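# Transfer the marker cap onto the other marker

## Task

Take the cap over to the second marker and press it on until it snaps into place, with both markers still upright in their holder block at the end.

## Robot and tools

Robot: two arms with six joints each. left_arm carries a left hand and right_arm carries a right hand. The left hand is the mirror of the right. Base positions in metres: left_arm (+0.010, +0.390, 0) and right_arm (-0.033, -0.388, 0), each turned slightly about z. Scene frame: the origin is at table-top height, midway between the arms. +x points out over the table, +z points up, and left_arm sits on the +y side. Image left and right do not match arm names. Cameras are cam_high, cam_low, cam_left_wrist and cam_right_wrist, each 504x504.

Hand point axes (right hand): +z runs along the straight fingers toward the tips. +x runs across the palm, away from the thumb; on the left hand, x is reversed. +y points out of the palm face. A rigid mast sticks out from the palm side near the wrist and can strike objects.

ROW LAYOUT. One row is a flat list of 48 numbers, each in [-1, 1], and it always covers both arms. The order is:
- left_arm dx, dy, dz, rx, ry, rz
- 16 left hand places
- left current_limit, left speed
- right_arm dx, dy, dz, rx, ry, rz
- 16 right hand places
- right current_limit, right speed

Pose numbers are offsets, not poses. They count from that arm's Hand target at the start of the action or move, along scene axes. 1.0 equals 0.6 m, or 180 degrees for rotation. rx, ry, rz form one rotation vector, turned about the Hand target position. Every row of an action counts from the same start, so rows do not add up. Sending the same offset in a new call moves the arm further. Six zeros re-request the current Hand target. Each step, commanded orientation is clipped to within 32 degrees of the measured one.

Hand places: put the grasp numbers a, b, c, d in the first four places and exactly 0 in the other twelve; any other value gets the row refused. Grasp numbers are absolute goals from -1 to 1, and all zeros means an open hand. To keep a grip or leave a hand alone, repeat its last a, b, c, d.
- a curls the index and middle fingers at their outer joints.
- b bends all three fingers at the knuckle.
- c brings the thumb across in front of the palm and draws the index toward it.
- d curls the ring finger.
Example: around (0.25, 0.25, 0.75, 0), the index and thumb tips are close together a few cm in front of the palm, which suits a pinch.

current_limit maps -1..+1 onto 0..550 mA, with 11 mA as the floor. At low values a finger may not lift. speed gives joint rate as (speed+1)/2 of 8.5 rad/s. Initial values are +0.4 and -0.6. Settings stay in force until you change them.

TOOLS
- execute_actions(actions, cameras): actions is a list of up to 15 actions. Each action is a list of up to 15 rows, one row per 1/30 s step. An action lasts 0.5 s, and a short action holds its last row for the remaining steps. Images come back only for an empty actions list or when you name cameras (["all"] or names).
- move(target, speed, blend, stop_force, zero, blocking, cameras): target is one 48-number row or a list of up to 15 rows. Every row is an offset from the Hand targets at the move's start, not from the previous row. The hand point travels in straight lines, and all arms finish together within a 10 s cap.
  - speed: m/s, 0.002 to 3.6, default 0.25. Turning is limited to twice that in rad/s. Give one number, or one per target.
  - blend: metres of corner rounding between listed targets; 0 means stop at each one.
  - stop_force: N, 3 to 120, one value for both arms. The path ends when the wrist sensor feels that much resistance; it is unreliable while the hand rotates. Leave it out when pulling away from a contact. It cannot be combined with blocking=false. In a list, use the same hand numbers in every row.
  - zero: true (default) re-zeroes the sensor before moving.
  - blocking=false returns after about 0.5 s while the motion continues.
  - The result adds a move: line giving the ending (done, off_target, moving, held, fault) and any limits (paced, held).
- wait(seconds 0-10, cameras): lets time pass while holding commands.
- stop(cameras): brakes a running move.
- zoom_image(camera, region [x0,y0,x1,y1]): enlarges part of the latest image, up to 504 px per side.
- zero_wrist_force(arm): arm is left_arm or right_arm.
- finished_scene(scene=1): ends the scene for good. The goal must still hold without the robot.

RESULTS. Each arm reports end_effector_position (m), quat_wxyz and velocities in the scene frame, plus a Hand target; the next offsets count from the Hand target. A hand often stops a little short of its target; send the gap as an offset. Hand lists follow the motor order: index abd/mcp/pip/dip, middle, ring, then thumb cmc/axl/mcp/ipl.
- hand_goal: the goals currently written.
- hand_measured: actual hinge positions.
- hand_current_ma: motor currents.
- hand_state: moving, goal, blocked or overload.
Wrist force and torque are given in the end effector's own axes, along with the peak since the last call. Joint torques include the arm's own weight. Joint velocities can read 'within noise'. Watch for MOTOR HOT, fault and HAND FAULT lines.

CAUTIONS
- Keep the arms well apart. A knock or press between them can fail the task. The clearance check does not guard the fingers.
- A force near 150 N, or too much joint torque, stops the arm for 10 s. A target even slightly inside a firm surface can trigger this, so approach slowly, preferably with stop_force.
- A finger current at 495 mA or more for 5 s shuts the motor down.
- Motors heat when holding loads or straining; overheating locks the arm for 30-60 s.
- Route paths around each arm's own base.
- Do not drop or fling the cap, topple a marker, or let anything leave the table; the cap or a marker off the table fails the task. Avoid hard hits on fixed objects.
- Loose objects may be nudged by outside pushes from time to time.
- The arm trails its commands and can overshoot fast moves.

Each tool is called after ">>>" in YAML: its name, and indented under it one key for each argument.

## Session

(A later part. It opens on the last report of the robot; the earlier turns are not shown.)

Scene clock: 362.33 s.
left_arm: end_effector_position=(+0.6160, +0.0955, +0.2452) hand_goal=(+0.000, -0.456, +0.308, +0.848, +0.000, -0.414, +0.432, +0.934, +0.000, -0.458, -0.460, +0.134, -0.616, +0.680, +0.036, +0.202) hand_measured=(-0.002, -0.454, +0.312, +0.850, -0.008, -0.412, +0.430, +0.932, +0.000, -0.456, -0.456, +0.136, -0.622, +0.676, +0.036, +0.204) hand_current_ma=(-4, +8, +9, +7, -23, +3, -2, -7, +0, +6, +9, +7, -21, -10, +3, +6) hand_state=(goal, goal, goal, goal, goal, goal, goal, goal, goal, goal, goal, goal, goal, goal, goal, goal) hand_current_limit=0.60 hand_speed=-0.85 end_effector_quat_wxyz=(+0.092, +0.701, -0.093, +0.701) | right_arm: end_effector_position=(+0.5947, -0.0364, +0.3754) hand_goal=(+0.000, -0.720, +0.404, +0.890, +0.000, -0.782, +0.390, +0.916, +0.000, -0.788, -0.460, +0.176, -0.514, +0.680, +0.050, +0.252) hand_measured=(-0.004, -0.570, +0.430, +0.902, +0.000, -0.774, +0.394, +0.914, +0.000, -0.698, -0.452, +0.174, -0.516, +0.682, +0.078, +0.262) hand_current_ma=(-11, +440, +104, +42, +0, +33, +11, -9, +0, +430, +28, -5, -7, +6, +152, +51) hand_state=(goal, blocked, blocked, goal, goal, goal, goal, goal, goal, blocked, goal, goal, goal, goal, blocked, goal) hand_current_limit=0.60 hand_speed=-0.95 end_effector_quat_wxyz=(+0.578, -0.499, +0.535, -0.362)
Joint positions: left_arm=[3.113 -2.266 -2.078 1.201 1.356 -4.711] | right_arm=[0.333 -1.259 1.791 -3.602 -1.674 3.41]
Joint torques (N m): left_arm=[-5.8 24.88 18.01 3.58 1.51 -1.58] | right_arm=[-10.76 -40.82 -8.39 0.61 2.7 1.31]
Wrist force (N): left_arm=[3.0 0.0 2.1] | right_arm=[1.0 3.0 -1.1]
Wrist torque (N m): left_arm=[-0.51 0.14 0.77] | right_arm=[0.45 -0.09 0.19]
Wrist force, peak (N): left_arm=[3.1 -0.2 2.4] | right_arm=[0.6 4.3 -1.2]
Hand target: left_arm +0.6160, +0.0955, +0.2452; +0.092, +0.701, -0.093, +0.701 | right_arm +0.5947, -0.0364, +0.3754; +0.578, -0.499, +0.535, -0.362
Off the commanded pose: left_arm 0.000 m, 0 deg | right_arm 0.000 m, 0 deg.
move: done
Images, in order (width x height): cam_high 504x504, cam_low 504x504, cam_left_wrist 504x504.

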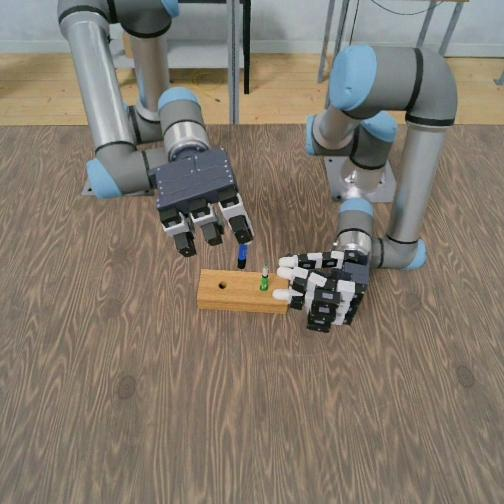

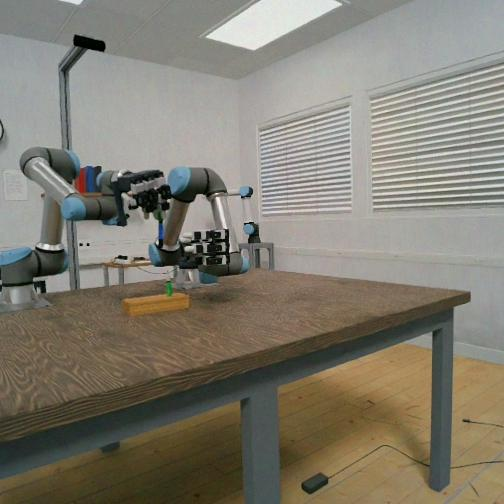

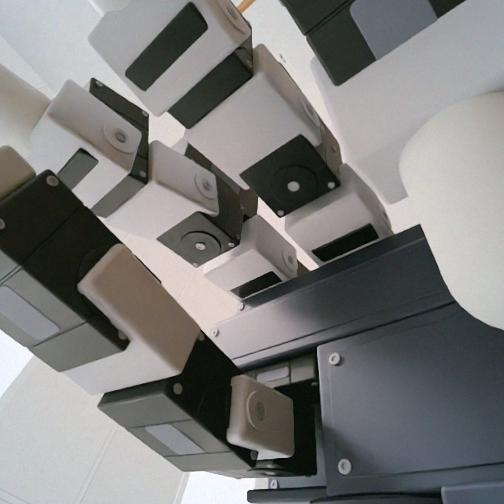

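>>> move:
  target:
    - [-0.0408,-0.0275,0.0233,0,0,0, 0,0.62,0.78,0.65,0,0,0,0,0,0,0,0,0,0,0,0, 0.6,-0.85, 0,0,0,0,0,0, 0,0.95,0.72,0.65,0,0,0,0,0,0,0,0,0,0,0,0, 0.6,-0.95]
    - [-0.0545,-0.0792,0.0233,0,0,0, 0,0.62,0.78,0.65,0,0,0,0,0,0,0,0,0,0,0,0, 0.6,-0.85, 0,0,0,0,0,0, 0,0.95,0.72,0.65,0,0,0,0,0,0,0,0,0,0,0,0, 0.6,-0.95]
  speed: 0.1
  cameras: ["cam_high","cam_low","cam_left_wrist"]

>>> zoom_image:
  camera: "cam_high"
  region: [215, 215, 295, 295]

>>> zoom_image:
  camera: "cam_low"
  region: [130, 190, 200, 260]

Scene clock: 367.30 s.
left_arm: end_effector_position=(+0.5833, +0.0481, +0.2592) hand_goal=(+0.000, -0.294, +0.272, +0.824, +0.000, -0.204, +0.456, +0.934, +0.000, -0.278, -0.460, +0.110, -0.616, +0.680, +0.036, +0.178) hand_measured=(-0.002, -0.296, +0.276, +0.826, -0.008, -0.206, +0.454, +0.932, +0.000, -0.280, -0.456, +0.112, -0.624, +0.676, +0.036, +0.180) hand_current_ma=(-4, -7, +9, +7, -23, -6, -7, -7, +0, -6, +8, +7, -22, -10, +3, +7) hand_state=(goal, goal, goal, goal, goal, goal, goal, goal, goal, goal, goal, goal, goal, goal, goal, goal) hand_current_limit=0.60 hand_speed=-0.85 end_effector_quat_wxyz=(+0.092, +0.701, -0.093, +0.701) | right_arm: end_effector_position=(+0.5947, -0.0364, +0.3754) hand_goal=(+0.000, -0.720, +0.404, +0.890, +0.000, -0.782, +0.390, +0.916, +0.000, -0.788, -0.460, +0.176, -0.514, +0.680, +0.050, +0.252) hand_measured=(-0.004, -0.570, +0.430, +0.902, +0.000, -0.774, +0.394, +0.914, +0.000, -0.698, -0.452, +0.174, -0.516, +0.682, +0.078, +0.262) hand_current_ma=(-11, +440, +104, +42, +0, +33, +11, -9, +0, +430, +28, -5, -7, +6, +152, +51) hand_state=(goal, blocked, blocked, goal, goal, goal, goal, goal, goal, blocked, goal, goal, goal, goal, blocked, goal) hand_current_limit=0.60 hand_speed=-0.95 end_effector_quat_wxyz=(+0.578, -0.499, +0.535, -0.362)
Joint positions: left_arm=[2.989 -2.22 -2.111 1.189 1.48 -4.711] | right_arm=[0.333 -1.259 1.791 -3.602 -1.674 3.41]
Joint torques (N m): left_arm=[-5.02 22.41 18.79 -0.51 1.5 -0.03] | right_arm=[-9.93 -40.75 -9.39 0.66 2.64 1.27]
Wrist force (N): left_arm=[2.8 0.1 1.7] | right_arm=[1.0 3.3 -1.4]
Wrist torque (N m): left_arm=[-0.48 0.09 0.75] | right_arm=[0.53 -0.08 0.20]
Wrist force, peak (N): left_arm=[3.0 -0.2 2.6] | right_arm=[1.1 3.8 -1.0]
Hand target: left_arm +0.5833, +0.0480, +0.2592; +0.092, +0.701, -0.093, +0.701 | right_arm +0.5947, -0.0364, +0.3754; +0.578, -0.499, +0.535, -0.362
Off the commanded pose: left_arm 0.000 m, 0 deg | right_arm 0.000 m, 0 deg.
move: done
Images, in order (width x height): cam_high 504x504, cam_low 504x504, cam_left_wrist 504x504.

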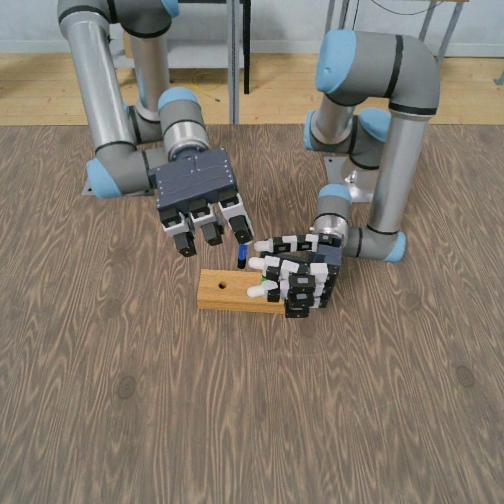

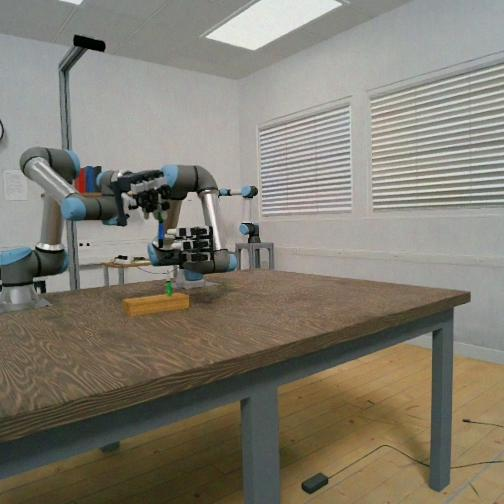

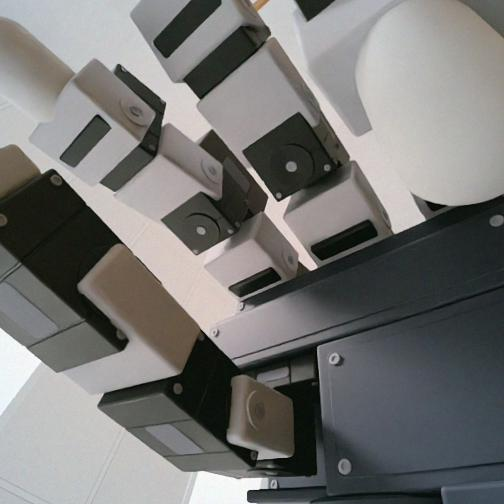

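Scaled by 6.300.

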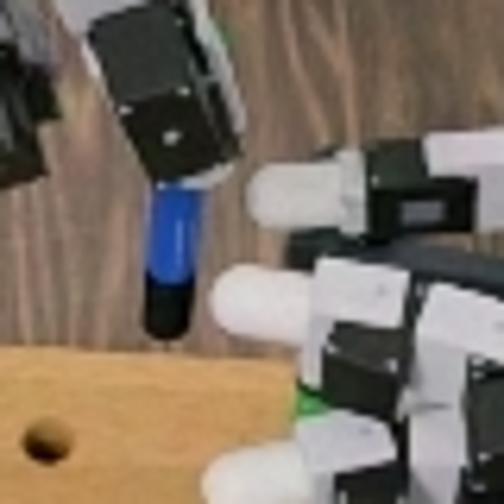

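Scaled by 7.200.

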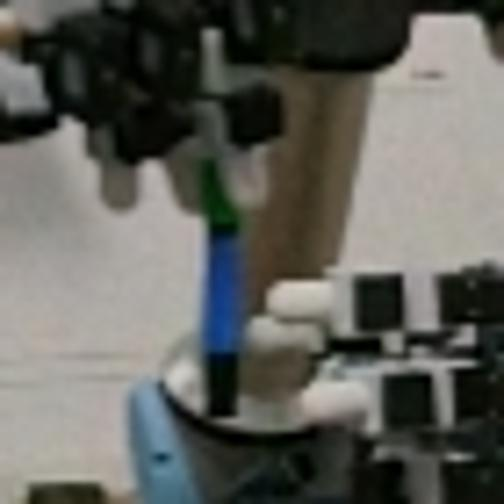

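>>> move:
  target: [-0.0163,-0.0612,0,0,0,0, 0,0.62,0.78,0.65,0,0,0,0,0,0,0,0,0,0,0,0, 0.6,-0.95, 0,0,0,0,0,0, 0,0.95,0.72,0.65,0,0,0,0,0,0,0,0,0,0,0,0, 0.6,-0.95]
  speed: 0.05
  stop_force: 4
  cameras: ["cam_high","cam_low"]

>>> zoom_image:
  camera: "cam_high"
  region: [215, 215, 295, 295]

>>> zoom_image:
  camera: "cam_low"
  region: [130, 190, 200, 260]

Scene clock: 370.23 s.
left_arm: end_effector_position=(+0.5735, +0.0113, +0.2592) hand_goal=(+0.000, -0.294, +0.272, +0.824, +0.000, -0.204, +0.456, +0.934, +0.000, -0.278, -0.460, +0.110, -0.616, +0.680, +0.036, +0.178) hand_measured=(-0.002, -0.296, +0.276, +0.826, -0.008, -0.206, +0.454, +0.932, +0.000, -0.280, -0.456, +0.112, -0.624, +0.676, +0.036, +0.180) hand_current_ma=(-4, -7, +9, +7, -23, -6, -7, -7, +0, -6, +8, +7, -22, -10, +3, +7) hand_state=(goal, goal, goal, goal, goal, goal, goal, goal, goal, goal, goal, goal, goal, goal, goal, goal) hand_current_limit=0.60 hand_speed=-0.95 end_effector_quat_wxyz=(+0.092, +0.701, -0.093, +0.701) | right_arm: end_effector_position=(+0.5947, -0.0364, +0.3754) hand_goal=(+0.000, -0.720, +0.404, +0.890, +0.000, -0.782, +0.390, +0.916, +0.000, -0.788, -0.460, +0.176, -0.514, +0.680, +0.050, +0.252) hand_measured=(-0.004, -0.570, +0.430, +0.902, +0.000, -0.774, +0.394, +0.914, +0.000, -0.698, -0.452, +0.174, -0.516, +0.682, +0.078, +0.262) hand_current_ma=(-11, +440, +104, +42, +0, +33, +11, -9, +0, +430, +28, -5, -7, +6, +152, +51) hand_state=(goal, blocked, blocked, goal, goal, goal, goal, goal, goal, blocked, goal, goal, goal, goal, blocked, goal) hand_current_limit=0.60 hand_speed=-0.95 end_effector_quat_wxyz=(+0.578, -0.499, +0.535, -0.362)
Joint positions: left_arm=[2.896 -2.231 -2.081 1.17 1.573 -4.712] | right_arm=[0.333 -1.259 1.791 -3.602 -1.674 3.41]
Joint torques (N m): left_arm=[-5.66 23.55 19.66 -0.41 1.48 -1.71] | right_arm=[-10.72 -41.23 -9.91 0.5 2.55 1.32]
Wrist force (N): left_arm=[2.6 0.2 2.3] | right_arm=[1.2 3.2 -1.3]
Wrist torque (N m): left_arm=[-0.47 0.14 0.77] | right_arm=[0.50 -0.11 0.22]
Wrist force, peak (N): left_arm=[2.7 0.4 2.5] | right_arm=[1.1 3.8 -1.1]
Hand target: left_arm +0.5735, +0.0113, +0.2592; +0.092, +0.701, -0.093, +0.701 | right_arm +0.5947, -0.0364, +0.3754; +0.578, -0.499, +0.535, -0.362
Off the commanded pose: left_arm 0.000 m, 0 deg | right_arm 0.000 m, 0 deg.
move: done
Images, in order (width x height): cam_high 504x504, cam_low 504x504.

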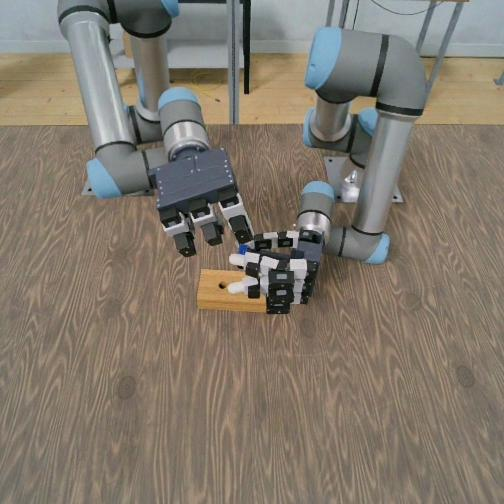

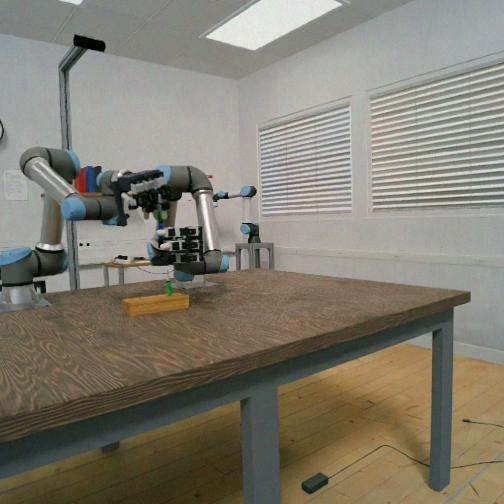

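Scaled by 6.300.

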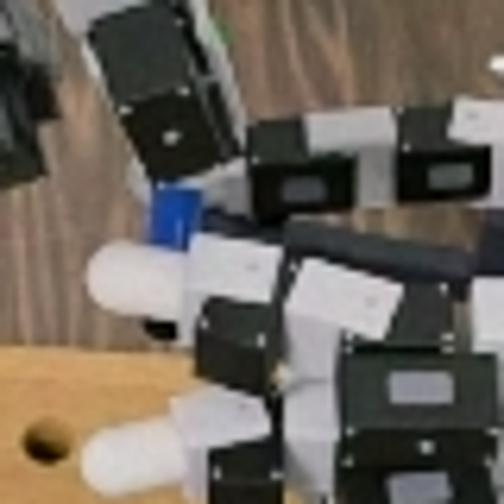

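Scaled by 7.200.

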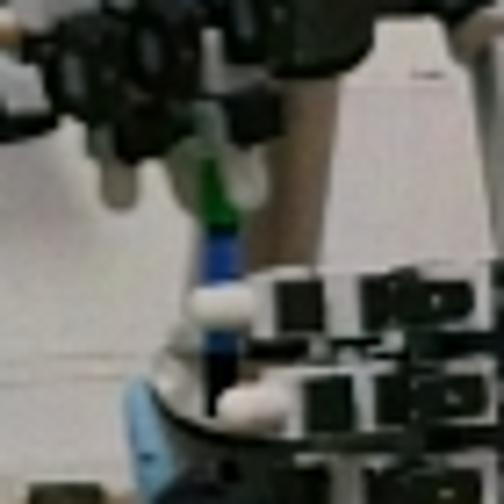

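>>> move:
  target: [0.0102,-0.0132,0,0,0,0, 0,0.74,0.78,0.65,0,0,0,0,0,0,0,0,0,0,0,0, 0.6,-0.9, 0,0,0,0,0,0, 0,0.95,0.72,0.65,0,0,0,0,0,0,0,0,0,0,0,0, 0.6,-0.95]
  speed: 0.03

>>> move:
  target: [0.0177,-0.0047,0,0,0,0, 0,0.95,0.78,0.65,0,0,0,0,0,0,0,0,0,0,0,0, 0.6,-0.95, 0,0,0,0,0,0, 0,0.95,0.72,0.65,0,0,0,0,0,0,0,0,0,0,0,0, 0.6,-0.95]
  speed: 0.006
  cameras: ["cam_high","cam_low"]

>>> zoom_image:
  camera: "cam_high"
  region: [215, 215, 295, 295]

>>> zoom_image:
  camera: "cam_low"
  region: [130, 190, 200, 260]

Scene clock: 372.73 s.
left_arm: end_effector_position=(+0.5796, +0.0034, +0.2592) hand_goal=(+0.000, -0.456, +0.308, +0.848, +0.000, -0.414, +0.432, +0.934, +0.000, -0.458, -0.460, +0.134, -0.616, +0.680, +0.036, +0.202) hand_measured=(-0.004, -0.438, +0.310, +0.848, -0.008, -0.412, +0.434, +0.932, +0.000, -0.456, -0.456, +0.132, -0.624, +0.676, +0.036, +0.200) hand_current_ma=(-8, +68, +6, -2, -23, +7, +7, -7, +0, +7, +8, -7, -22, -10, +3, -7) hand_state=(goal, goal, goal, goal, goal, goal, goal, goal, goal, goal, goal, goal, goal, goal, goal, goal) hand_current_limit=0.60 hand_speed=-0.90 end_effector_quat_wxyz=(+0.092, +0.701, -0.093, +0.701) | right_arm: end_effector_position=(+0.5947, -0.0364, +0.3754) hand_goal=(+0.000, -0.720, +0.404, +0.890, +0.000, -0.782, +0.390, +0.916, +0.000, -0.788, -0.460, +0.176, -0.514, +0.680, +0.050, +0.252) hand_measured=(-0.008, -0.570, +0.430, +0.902, +0.000, -0.774, +0.394, +0.914, +0.000, -0.698, -0.452, +0.174, -0.508, +0.682, +0.078, +0.262) hand_current_ma=(-26, +440, +106, +42, +0, +33, +11, -9, +0, +430, +28, -5, +25, +6, +152, +51) hand_state=(goal, blocked, blocked, goal, goal, goal, goal, goal, goal, blocked, goal, goal, goal, goal, blocked, goal) hand_current_limit=0.60 hand_speed=-0.95 end_effector_quat_wxyz=(+0.578, -0.499, +0.535, -0.362)
Joint positions: left_arm=[2.881 -2.242 -2.052 1.152 1.587 -4.712] | right_arm=[0.333 -1.259 1.791 -3.602 -1.674 3.41]
Joint torques (N m): left_arm=[-7.37 23.43 20.02 -0.57 1.33 -1.55] | right_arm=[-10.25 -39.93 -8.91 0.6 2.53 1.39]
Wrist force (N): left_arm=[2.8 0.1 2.8] | right_arm=[1.2 3.6 -1.5]
Wrist torque (N m): left_arm=[-0.45 0.13 0.76] | right_arm=[0.46 -0.10 0.19]
Wrist force, peak (N): left_arm=[3.0 0.3 2.9] | right_arm=[1.1 3.6 -1.9]
Hand target: left_arm +0.5796, +0.0034, +0.2592; +0.092, +0.701, -0.093, +0.701 | right_arm +0.5947, -0.0364, +0.3754; +0.578, -0.499, +0.535, -0.362
Off the commanded pose: left_arm 0.000 m, 0 deg | right_arm 0.000 m, 0 deg.
move: done

Scene clock: 374.83 s.
left_arm: end_effector_position=(+0.5902, +0.0006, +0.2592) hand_goal=(+0.000, -0.740, +0.372, +0.890, +0.000, -0.782, +0.390, +0.934, +0.000, -0.772, -0.460, +0.176, -0.616, +0.680, +0.036, +0.244) hand_measured=(-0.010, -0.590, +0.398, +0.898, -0.012, -0.634, +0.416, +0.946, +0.000, -0.698, -0.450, +0.176, -0.624, +0.676, +0.076, +0.256) hand_current_ma=(-29, +439, +96, +27, -31, +439, +91, +38, +0, +327, +28, -2, -26, -10, +209, +59) hand_state=(goal, blocked, blocked, goal, goal, blocked, blocked, goal, goal, blocked, goal, goal, goal, goal, blocked, goal) hand_current_limit=0.60 hand_speed=-0.95 end_effector_quat_wxyz=(+0.092, +0.701, -0.093, +0.701) | right_arm: end_effector_position=(+0.5947, -0.0364, +0.3754) hand_goal=(+0.000, -0.720, +0.404, +0.890, +0.000, -0.782, +0.390, +0.916, +0.000, -0.788, -0.460, +0.176, -0.514, +0.680, +0.050, +0.252) hand_measured=(+0.000, -0.574, +0.434, +0.902, +0.000, -0.774, +0.394, +0.914, +0.000, -0.698, -0.452, +0.174, -0.516, +0.682, +0.082, +0.264) hand_current_ma=(-2, +440, +118, +42, +0, +33, +11, -9, +0, +430, +28, -5, -5, +6, +171, +58) hand_state=(goal, blocked, blocked, goal, goal, goal, goal, goal, goal, blocked, goal, goal, goal, goal, blocked, goal) hand_current_limit=0.60 hand_speed=-0.95 end_effector_quat_wxyz=(+0.578, -0.499, +0.535, -0.362)
Joint positions: left_arm=[2.882 -2.254 -2.021 1.132 1.587 -4.712] | right_arm=[0.333 -1.259 1.791 -3.602 -1.674 3.41]
Joint torques (N m): left_arm=[6.18 25.89 19.24 -0.22 -1.8 -1.76] | right_arm=[-9.35 -39.23 -8.91 0.11 2.09 1.36]
Wrist force (N): left_arm=[2.1 0.1 3.0] | right_arm=[1.0 2.3 -1.2]
Wrist torque (N m): left_arm=[-0.48 0.26 0.78] | right_arm=[0.32 -0.12 0.21]
Wrist force, peak (N): left_arm=[2.7 0.4 3.3] | right_arm=[1.3 3.7 -1.9]
Hand target: left_arm +0.5902, +0.0005, +0.2592; +0.092, +0.701, -0.093, +0.701 | right_arm +0.5947, -0.0364, +0.3754; +0.578, -0.499, +0.535, -0.362
Off the commanded pose: left_arm 0.000 m, 0 deg | right_arm 0.000 m, 0 deg.
move: done
Images, in order (width x height): cam_high 504x504, cam_low 504x504.

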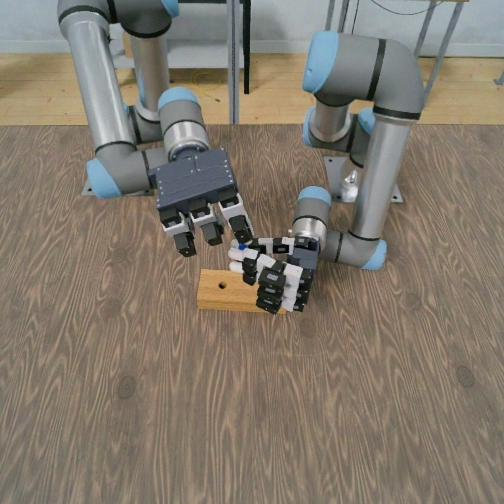

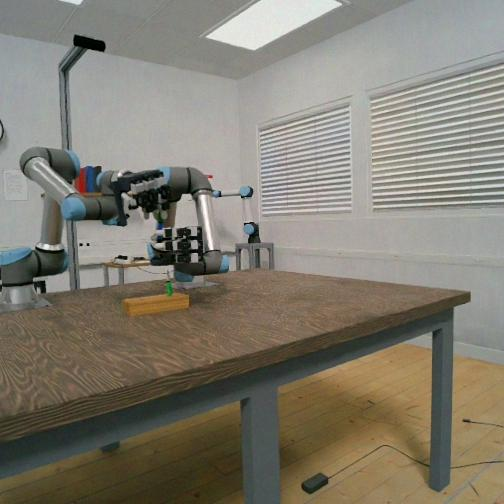

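Scaled by 6.300.

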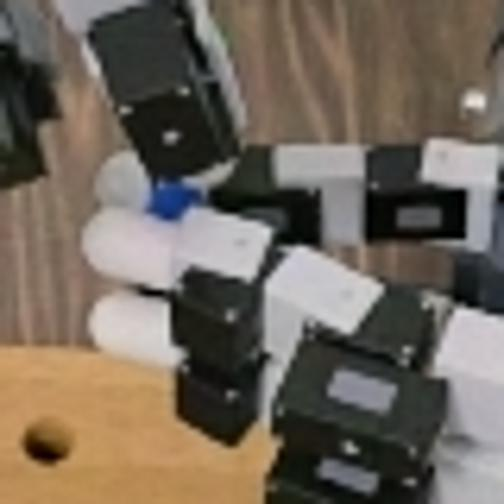

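Scaled by 7.200.

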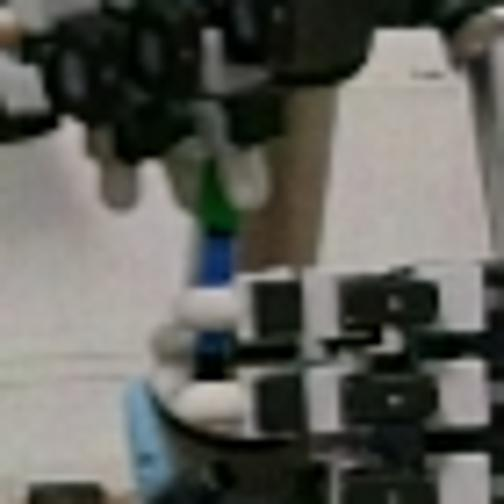

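>>> move:
  target:
    - [0,0,0,0,0,0, 0,0.76,0.78,0.65,0,0,0,0,0,0,0,0,0,0,0,0, 0.6,-0.9, 0,0,0,0,0,0, 0,0.95,0.72,0.65,0,0,0,0,0,0,0,0,0,0,0,0, 0.6,-0.95]
    - [0,0,0.0125,0,0,0, 0,0.95,0.78,0.65,0,0,0,0,0,0,0,0,0,0,0,0, 0.6,-0.95, 0,0,0,0,0,0, 0,0.95,0.72,0.65,0,0,0,0,0,0,0,0,0,0,0,0, 0.6,-0.95]
  speed: 0.05
  cameras: ["cam_high","cam_low"]

>>> zoom_image:
  camera: "cam_low"
  region: [130, 190, 200, 260]

>>> zoom_image:
  camera: "cam_high"
  region: [215, 215, 295, 295]

Scene clock: 379.50 s.
left_arm: end_effector_position=(+0.5902, +0.0005, +0.2667) hand_goal=(+0.000, -0.740, +0.372, +0.890, +0.000, -0.782, +0.390, +0.934, +0.000, -0.772, -0.460, +0.176, -0.616, +0.680, +0.036, +0.244) hand_measured=(-0.014, -0.582, +0.398, +0.898, -0.014, -0.624, +0.416, +0.946, +0.000, -0.698, -0.450, +0.176, -0.626, +0.678, +0.070, +0.254) hand_current_ma=(-42, +440, +89, +23, -38, +440, +94, +38, +0, +332, +29, -2, -31, -7, +166, +44) hand_state=(goal, blocked, blocked, goal, goal, blocked, blocked, goal, goal, blocked, goal, goal, goal, goal, blocked, goal) hand_current_limit=0.60 hand_speed=-0.95 end_effector_quat_wxyz=(+0.092, +0.701, -0.093, +0.701) | right_arm: end_effector_position=(+0.5947, -0.0364, +0.3754) hand_goal=(+0.000, -0.720, +0.404, +0.890, +0.000, -0.782, +0.390, +0.916, +0.000, -0.788, -0.460, +0.176, -0.514, +0.680, +0.050, +0.252) hand_measured=(+0.002, -0.578, +0.434, +0.902, +0.000, -0.774, +0.394, +0.914, +0.000, -0.698, -0.452, +0.174, -0.522, +0.680, +0.084, +0.264) hand_current_ma=(+5, +440, +118, +42, +0, +33, +11, -9, +0, +430, +28, -5, -33, +3, +187, +64) hand_state=(goal, blocked, blocked, goal, goal, goal, goal, goal, goal, blocked, goal, goal, goal, goal, blocked, goal) hand_current_limit=0.60 hand_speed=-0.95 end_effector_quat_wxyz=(+0.578, -0.499, +0.535, -0.362)
Joint positions: left_arm=[2.882 -2.236 -2.022 1.116 1.587 -4.712] | right_arm=[0.333 -1.259 1.791 -3.602 -1.674 3.41]
Joint torques (N m): left_arm=[5.63 45.72 3.53 -0.1 0.75 -0.78] | right_arm=[-9.15 -37.33 -10.06 -0.86 1.55 1.12]
Wrist force (N): left_arm=[2.0 -0.7 3.3] | right_arm=[1.4 2.3 -2.5]
Wrist torque (N m): left_arm=[-0.51 0.23 0.75] | right_arm=[0.33 -0.13 0.19]
Wrist force, peak (N): left_arm=[2.2 -0.2 3.4] | right_arm=[1.2 3.4 -2.1]
Hand target: left_arm +0.5902, +0.0005, +0.2667; +0.092, +0.701, -0.093, +0.701 | right_arm +0.5947, -0.0364, +0.3754; +0.578, -0.499, +0.535, -0.362
Off the commanded pose: left_arm 0.000 m, 0 deg | right_arm 0.000 m, 0 deg.
move: done
Images, in order (width x height): cam_high 504x504, cam_low 504x504.

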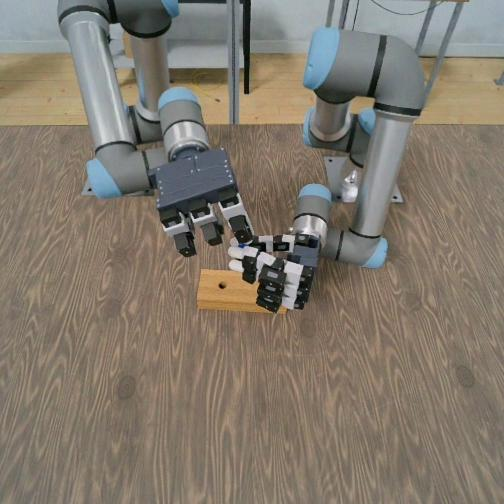

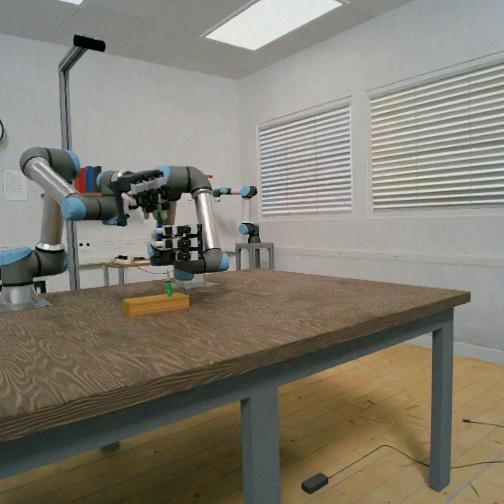

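Scaled by 7.200.

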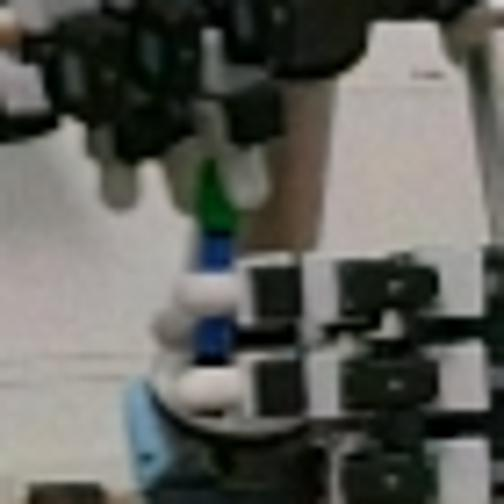

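Scaled by 6.300.

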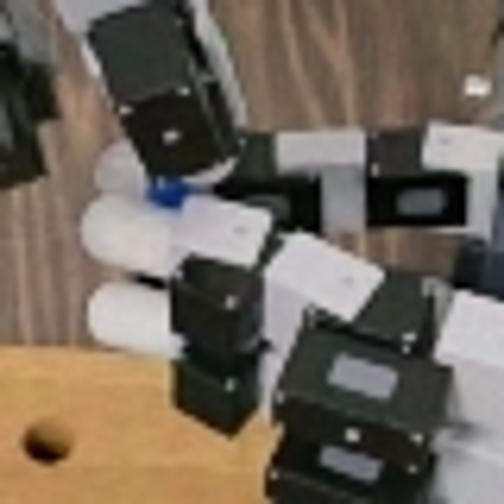

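>>> move:
  target:
    - [0,0,0,0,0,0, 0,0.95,0.78,0.65,0,0,0,0,0,0,0,0,0,0,0,0, 0.6,-0.95, -0.0197,-0.0038,0.0013,0,0,0, 0,0.62,0.72,0.65,0,0,0,0,0,0,0,0,0,0,0,0, 0.6,-0.85]
    - [0,0,0,0,0,0, 0,0.95,0.78,0.65,0,0,0,0,0,0,0,0,0,0,0,0, 0.6,-0.95, -0.0033,-0.0378,0.1377,0,0,0, 0,0.62,0.72,0.65,0,0,0,0,0,0,0,0,0,0,0,0, 0.6,-0.85]
  speed: [0.015,0.15]
  cameras: ["cam_high","cam_low"]

>>> zoom_image:
  camera: "cam_low"
  region: [130, 170, 210, 250]

>>> zoom_image:
  camera: "cam_high"
  region: [205, 195, 285, 275]

Scene clock: 385.67 s.
left_arm: end_effector_position=(+0.5902, +0.0005, +0.2667) hand_goal=(+0.000, -0.740, +0.372, +0.890, +0.000, -0.782, +0.390, +0.934, +0.000, -0.772, -0.460, +0.176, -0.616, +0.680, +0.036, +0.244) hand_measured=(-0.020, -0.590, +0.400, +0.898, -0.012, -0.672, +0.416, +0.946, +0.000, -0.698, -0.450, +0.176, -0.610, +0.678, +0.090, +0.262) hand_current_ma=(-62, +440, +99, +27, -36, +440, +95, +39, +0, +327, +29, -2, +16, -4, +285, +85) hand_state=(blocked, blocked, blocked, goal, goal, blocked, blocked, goal, goal, blocked, goal, goal, goal, goal, blocked, goal) hand_current_limit=0.60 hand_speed=-0.95 end_effector_quat_wxyz=(+0.092, +0.701, -0.093, +0.701) | right_arm: end_effector_position=(+0.5927, -0.0590, +0.4579) hand_goal=(+0.000, -0.274, +0.306, +0.824, +0.000, -0.204, +0.456, +0.916, +0.000, -0.292, -0.460, +0.110, -0.514, +0.680, +0.050, +0.186) hand_measured=(-0.002, -0.280, +0.308, +0.826, +0.000, -0.214, +0.454, +0.914, +0.000, -0.296, -0.454, +0.112, -0.522, +0.680, +0.054, +0.188) hand_current_ma=(-4, -26, +10, +8, +0, -36, -7, -9, +0, -11, +22, +10, -29, -1, +17, +9) hand_state=(goal, goal, goal, goal, goal, goal, goal, goal, goal, goal, goal, goal, goal, goal, goal, goal) hand_current_limit=0.60 hand_speed=-0.85 end_effector_quat_wxyz=(+0.578, -0.499, +0.535, -0.362)
Joint positions: left_arm=[2.882 -2.236 -2.022 1.116 1.587 -4.712] | right_arm=[0.288 -1.372 1.706 -3.405 -1.629 3.407]
Joint torques (N m): left_arm=[1.9 44.36 6.07 2.11 0.67 0.34] | right_arm=[-10.1 -37.55 -31.62 0.5 2.58 -1.47]
Wrist force (N): left_arm=[2.6 0.5 2.4] | right_arm=[1.2 3.8 -1.1]
Wrist torque (N m): left_arm=[-0.42 0.21 0.76] | right_arm=[0.47 -0.11 0.27]
Wrist force, peak (N): left_arm=[2.3 -0.7 3.3] | right_arm=[0.7 4.4 -1.3]
Hand target: left_arm +0.5902, +0.0005, +0.2667; +0.092, +0.701, -0.093, +0.701 | right_arm +0.5927, -0.0591, +0.4580; +0.578, -0.499, +0.535, -0.362
Off the commanded pose: left_arm 0.000 m, 0 deg | right_arm 0.000 m, 0 deg.
move: done
Images, in order (width x height): cam_high 504x504, cam_low 504x504.

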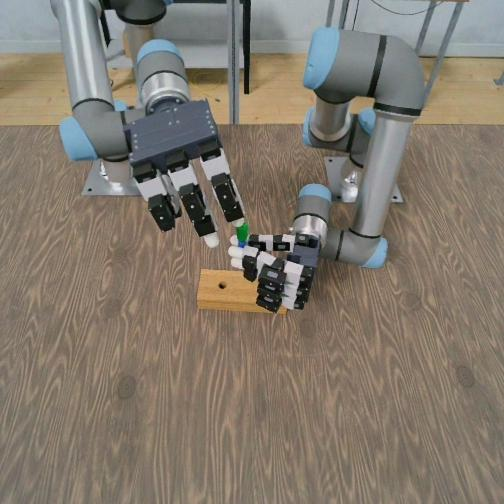

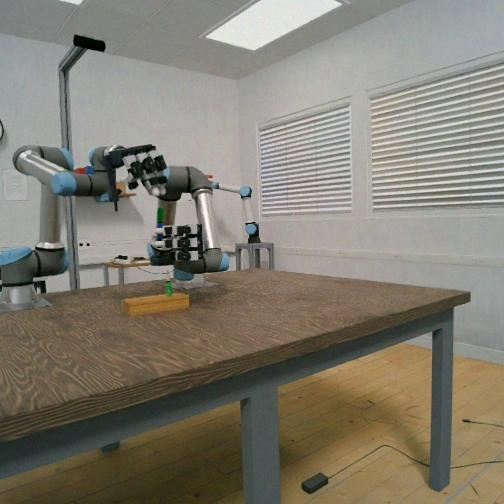

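Scaled by 6.300.

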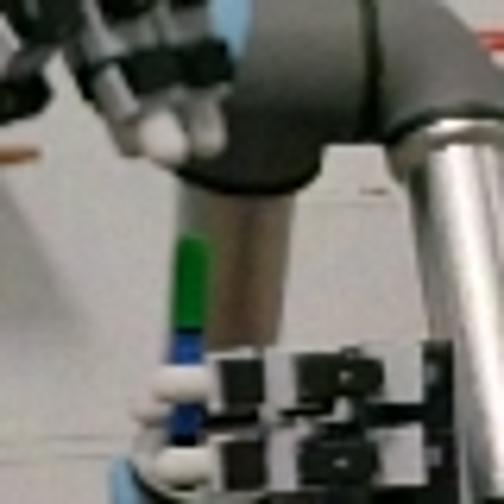

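Scaled by 6.300.

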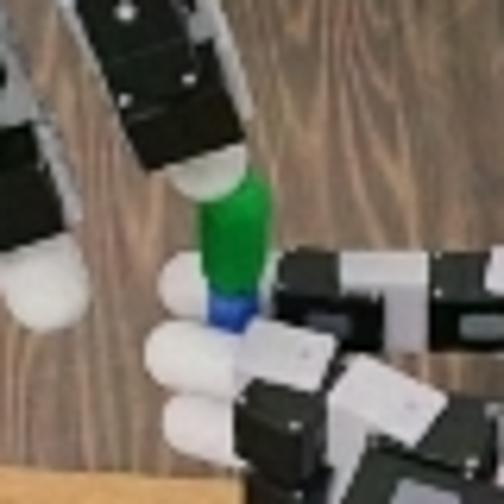

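>>> move:
  target: [0,0,0,0,0,0, 0,0.95,0.78,0.65,0,0,0,0,0,0,0,0,0,0,0,0, 0.6,-0.95, -0.0578,0.1043,-0.0133,-0.0508,-0.0736,0.3311, 0.25,0.46,0.72,0.65,0,0,0,0,0,0,0,0,0,0,0,0, 0.6,-0.85]
  speed: 0.22
  cameras: ["cam_high","cam_low","cam_right_wrist"]

>>> zoom_image:
  camera: "cam_low"
  region: [130, 170, 210, 250]

>>> zoom_image:
  camera: "cam_high"
  region: [205, 195, 285, 275]

Scene clock: 389.67 s.
left_arm: end_effector_position=(+0.5902, +0.0005, +0.2667) hand_goal=(+0.000, -0.740, +0.372, +0.890, +0.000, -0.782, +0.390, +0.934, +0.000, -0.772, -0.460, +0.176, -0.616, +0.680, +0.036, +0.244) hand_measured=(-0.020, -0.590, +0.400, +0.898, -0.012, -0.672, +0.416, +0.946, +0.000, -0.698, -0.450, +0.176, -0.610, +0.678, +0.090, +0.262) hand_current_ma=(-62, +440, +99, +27, -36, +440, +95, +39, +0, +327, +29, -2, +16, -4, +285, +85) hand_state=(blocked, blocked, blocked, goal, goal, blocked, blocked, goal, goal, blocked, goal, goal, goal, goal, blocked, goal) hand_current_limit=0.60 hand_speed=-0.95 end_effector_quat_wxyz=(+0.092, +0.701, -0.093, +0.701) | right_arm: end_effector_position=(+0.5580, +0.0035, +0.4500) hand_goal=(+0.000, -0.032, +0.032, +0.554, +0.000, +0.012, +0.088, +0.554, +0.000, -0.028, -0.460, +0.052, -0.488, +0.680, +0.050, +0.116) hand_measured=(-0.002, -0.044, +0.034, +0.556, +0.000, -0.002, +0.090, +0.556, +0.000, -0.038, -0.454, +0.056, -0.492, +0.680, +0.054, +0.118) hand_current_ma=(-4, -47, +10, +9, +0, -52, +8, +10, +0, -35, +19, +10, -16, -1, +17, +10) hand_state=(goal, goal, goal, goal, goal, goal, goal, goal, goal, goal, goal, goal, goal, goal, goal, goal) hand_current_limit=0.60 hand_speed=-0.85 end_effector_quat_wxyz=(+0.696, -0.697, +0.121, -0.120)
Joint positions: left_arm=[2.882 -2.236 -2.022 1.116 1.587 -4.712] | right_arm=[0.101 -1.16 1.461 -3.438 -0.406 3.139]
Joint torques (N m): left_arm=[-1.06 43.54 7.97 2.99 0.67 0.43] | right_arm=[11.13 -25.94 -30.17 2.17 2.59 -1.41]
Wrist force (N): left_arm=[2.5 0.5 2.5] | right_arm=[0.5 3.7 -1.2]
Wrist torque (N m): left_arm=[-0.42 0.22 0.74] | right_arm=[0.46 0.01 0.29]
Wrist force, peak (N): left_arm=[2.5 0.7 2.7] | right_arm=[1.5 4.0 -1.6]
Hand target: left_arm +0.5902, +0.0005, +0.2667; +0.092, +0.701, -0.093, +0.701 | right_arm +0.5580, +0.0035, +0.4500; +0.696, -0.697, +0.121, -0.120
Off the commanded pose: left_arm 0.000 m, 0 deg | right_arm 0.000 m, 0 deg.
move: done
Images, in order (width x height): cam_high 504x504, cam_low 504x504, cam_right_wrist 504x504.

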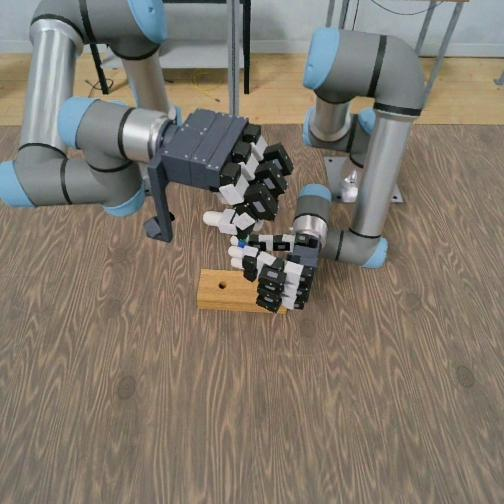

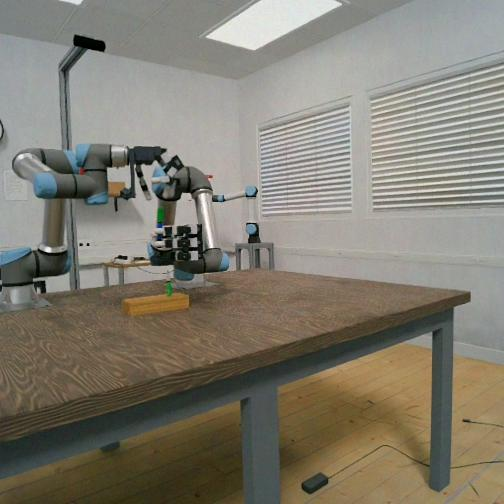

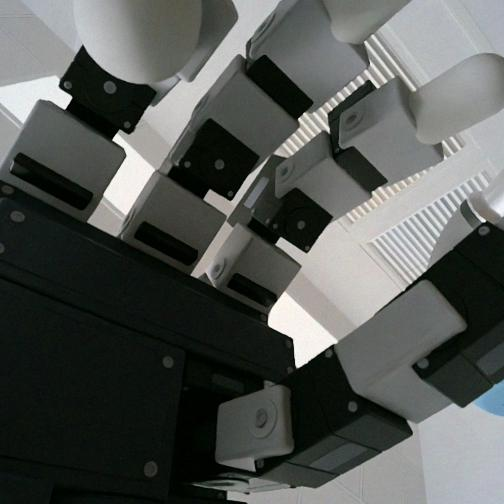

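Scaled by 6.300.

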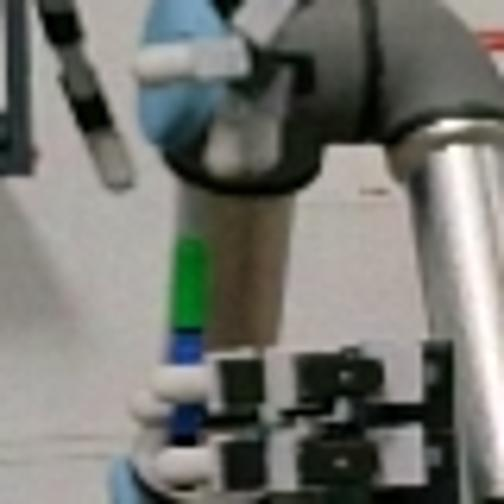

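Scaled by 6.300.

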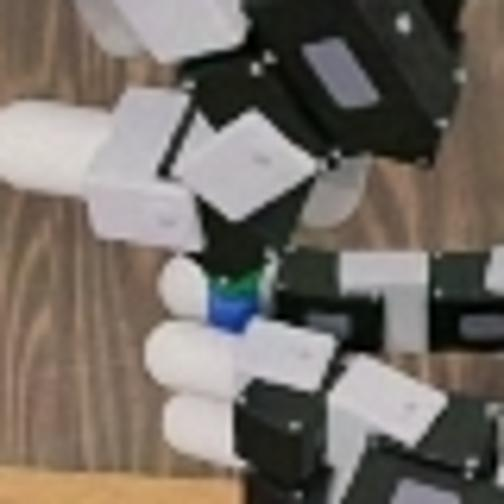

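>>> zoom_image:
  camera: "cam_low"
  region: [138, 170, 188, 220]

>>> zoom_image:
  camera: "cam_high"
  region: [205, 190, 275, 260]

Scaled by 10.080.

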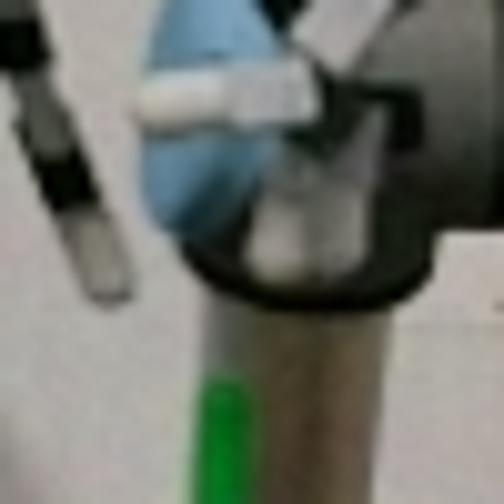

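Scaled by 7.200.

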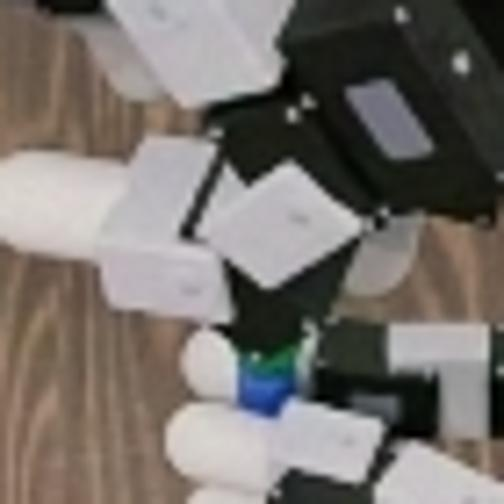

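>>> move:
  target: [0,0,0,0,0,0, 0,0.95,0.78,0.65,0,0,0,0,0,0,0,0,0,0,0,0, 0.6,-0.95, 0.0029,0.0078,-0.06,0,0,0, 0.25,0.46,0.72,0.65,0,0,0,0,0,0,0,0,0,0,0,0, 0.6,-0.85]
  speed: 0.06
  stop_force: 4
  cameras: ["cam_high","cam_low"]

>>> zoom_image:
  camera: "cam_low"
  region: [138, 180, 188, 230]

>>> zoom_image:
  camera: "cam_high"
  region: [205, 200, 275, 270]

Scene clock: 395.80 s.
left_arm: end_effector_position=(+0.5902, +0.0005, +0.2667) hand_goal=(+0.000, -0.740, +0.372, +0.890, +0.000, -0.782, +0.390, +0.934, +0.000, -0.772, -0.460, +0.176, -0.616, +0.680, +0.036, +0.244) hand_measured=(-0.020, -0.590, +0.400, +0.898, -0.012, -0.672, +0.416, +0.946, +0.000, -0.698, -0.450, +0.176, -0.610, +0.678, +0.090, +0.262) hand_current_ma=(-62, +440, +99, +27, -36, +440, +95, +39, +0, +327, +29, -2, +16, -4, +285, +85) hand_state=(blocked, blocked, blocked, goal, goal, blocked, blocked, goal, goal, blocked, goal, goal, goal, goal, blocked, goal) hand_current_limit=0.60 hand_speed=-0.95 end_effector_quat_wxyz=(+0.092, +0.701, -0.093, +0.701) | right_arm: end_effector_position=(+0.5598, +0.0082, +0.4140) hand_goal=(+0.000, -0.032, +0.032, +0.554, +0.000, +0.012, +0.088, +0.554, +0.000, -0.028, -0.460, +0.052, -0.488, +0.680, +0.050, +0.116) hand_measured=(-0.002, -0.044, +0.034, +0.556, +0.000, +0.000, +0.090, +0.556, +0.000, -0.038, -0.454, +0.056, -0.492, +0.680, +0.054, +0.118) hand_current_ma=(-4, -47, +10, +9, +0, -52, +8, +10, +0, -35, +18, +10, -16, -1, +17, +10) hand_state=(goal, goal, goal, goal, goal, goal, goal, goal, goal, goal, goal, goal, goal, goal, goal, goal) hand_current_limit=0.60 hand_speed=-0.85 end_effector_quat_wxyz=(+0.696, -0.697, +0.121, -0.120)
Joint positions: left_arm=[2.882 -2.236 -2.022 1.116 1.587 -4.712] | right_arm=[0.11 -1.124 1.506 -3.518 -0.414 3.138]
Joint torques (N m): left_arm=[-1.03 42.32 10.49 3.04 0.77 0.38] | right_arm=[11.95 -26.61 -9.45 -3.8 -2.93 1.38]
Wrist force (N): left_arm=[2.5 0.6 2.7] | right_arm=[0.4 3.3 -1.3]
Wrist torque (N m): left_arm=[-0.44 0.23 0.74] | right_arm=[0.41 0.04 0.21]
Wrist force, peak (N): left_arm=[2.7 0.6 2.6] | right_arm=[0.5 4.1 -1.1]
Hand target: left_arm +0.5902, +0.0005, +0.2667; +0.092, +0.701, -0.093, +0.701 | right_arm +0.5598, +0.0082, +0.4140; +0.696, -0.697, +0.121, -0.120
Off the commanded pose: left_arm 0.000 m, 0 deg | right_arm 0.000 m, 0 deg.
move: done
Images, in order (width x height): cam_high 504x504, cam_low 504x504.

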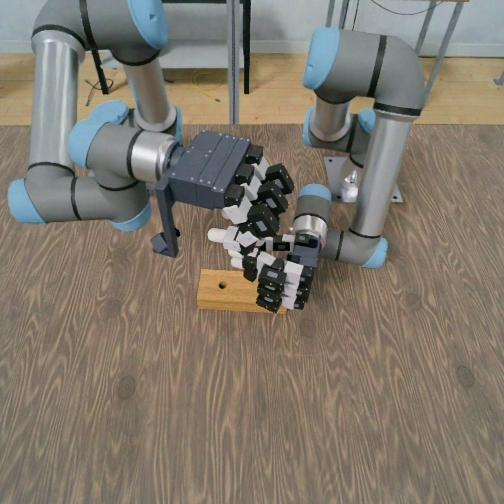

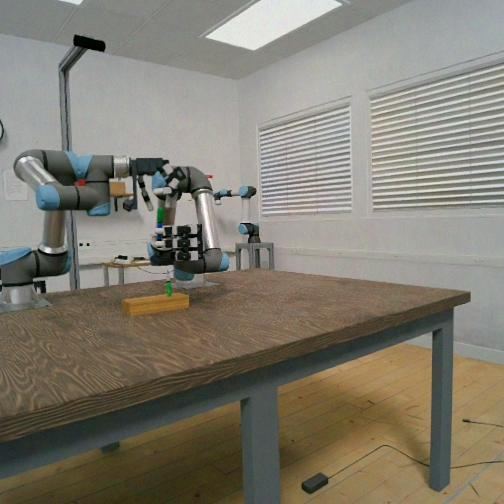

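Scaled by 10.080.

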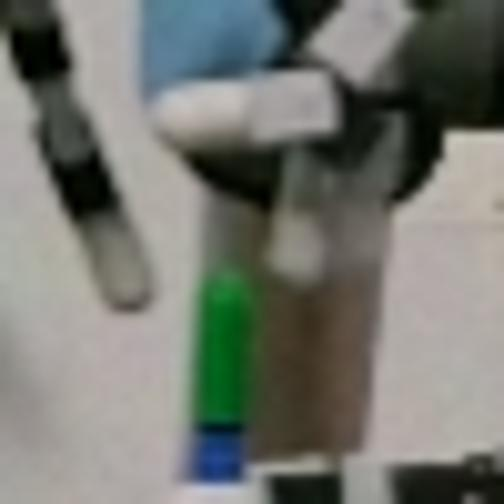

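Scaled by 7.200.

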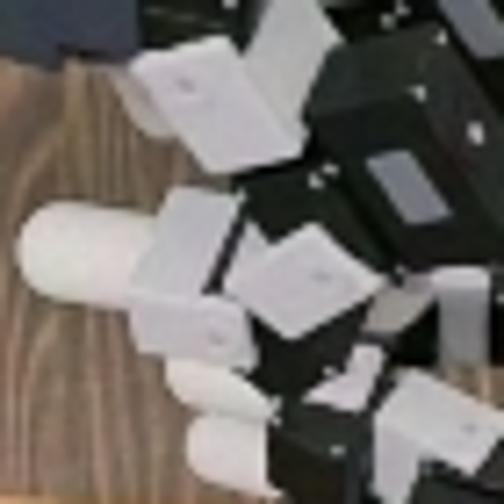

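>>> zoom_image:
  camera: "cam_low"
  region: [110, 270, 200, 330]

>>> zoom_image:
  camera: "cam_high"
  region: [180, 220, 310, 330]

Scaled by 5.600.

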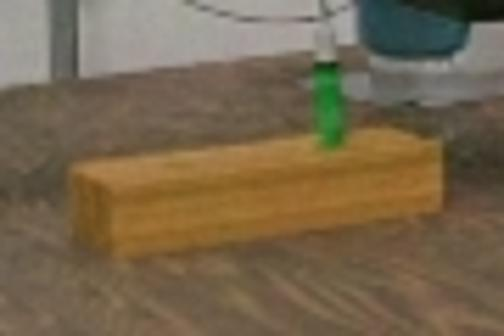

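Scaled by 3.877.

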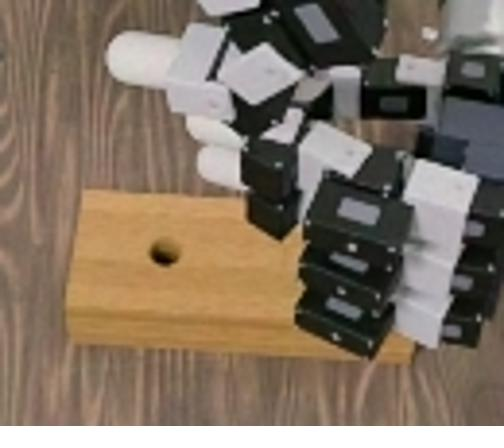

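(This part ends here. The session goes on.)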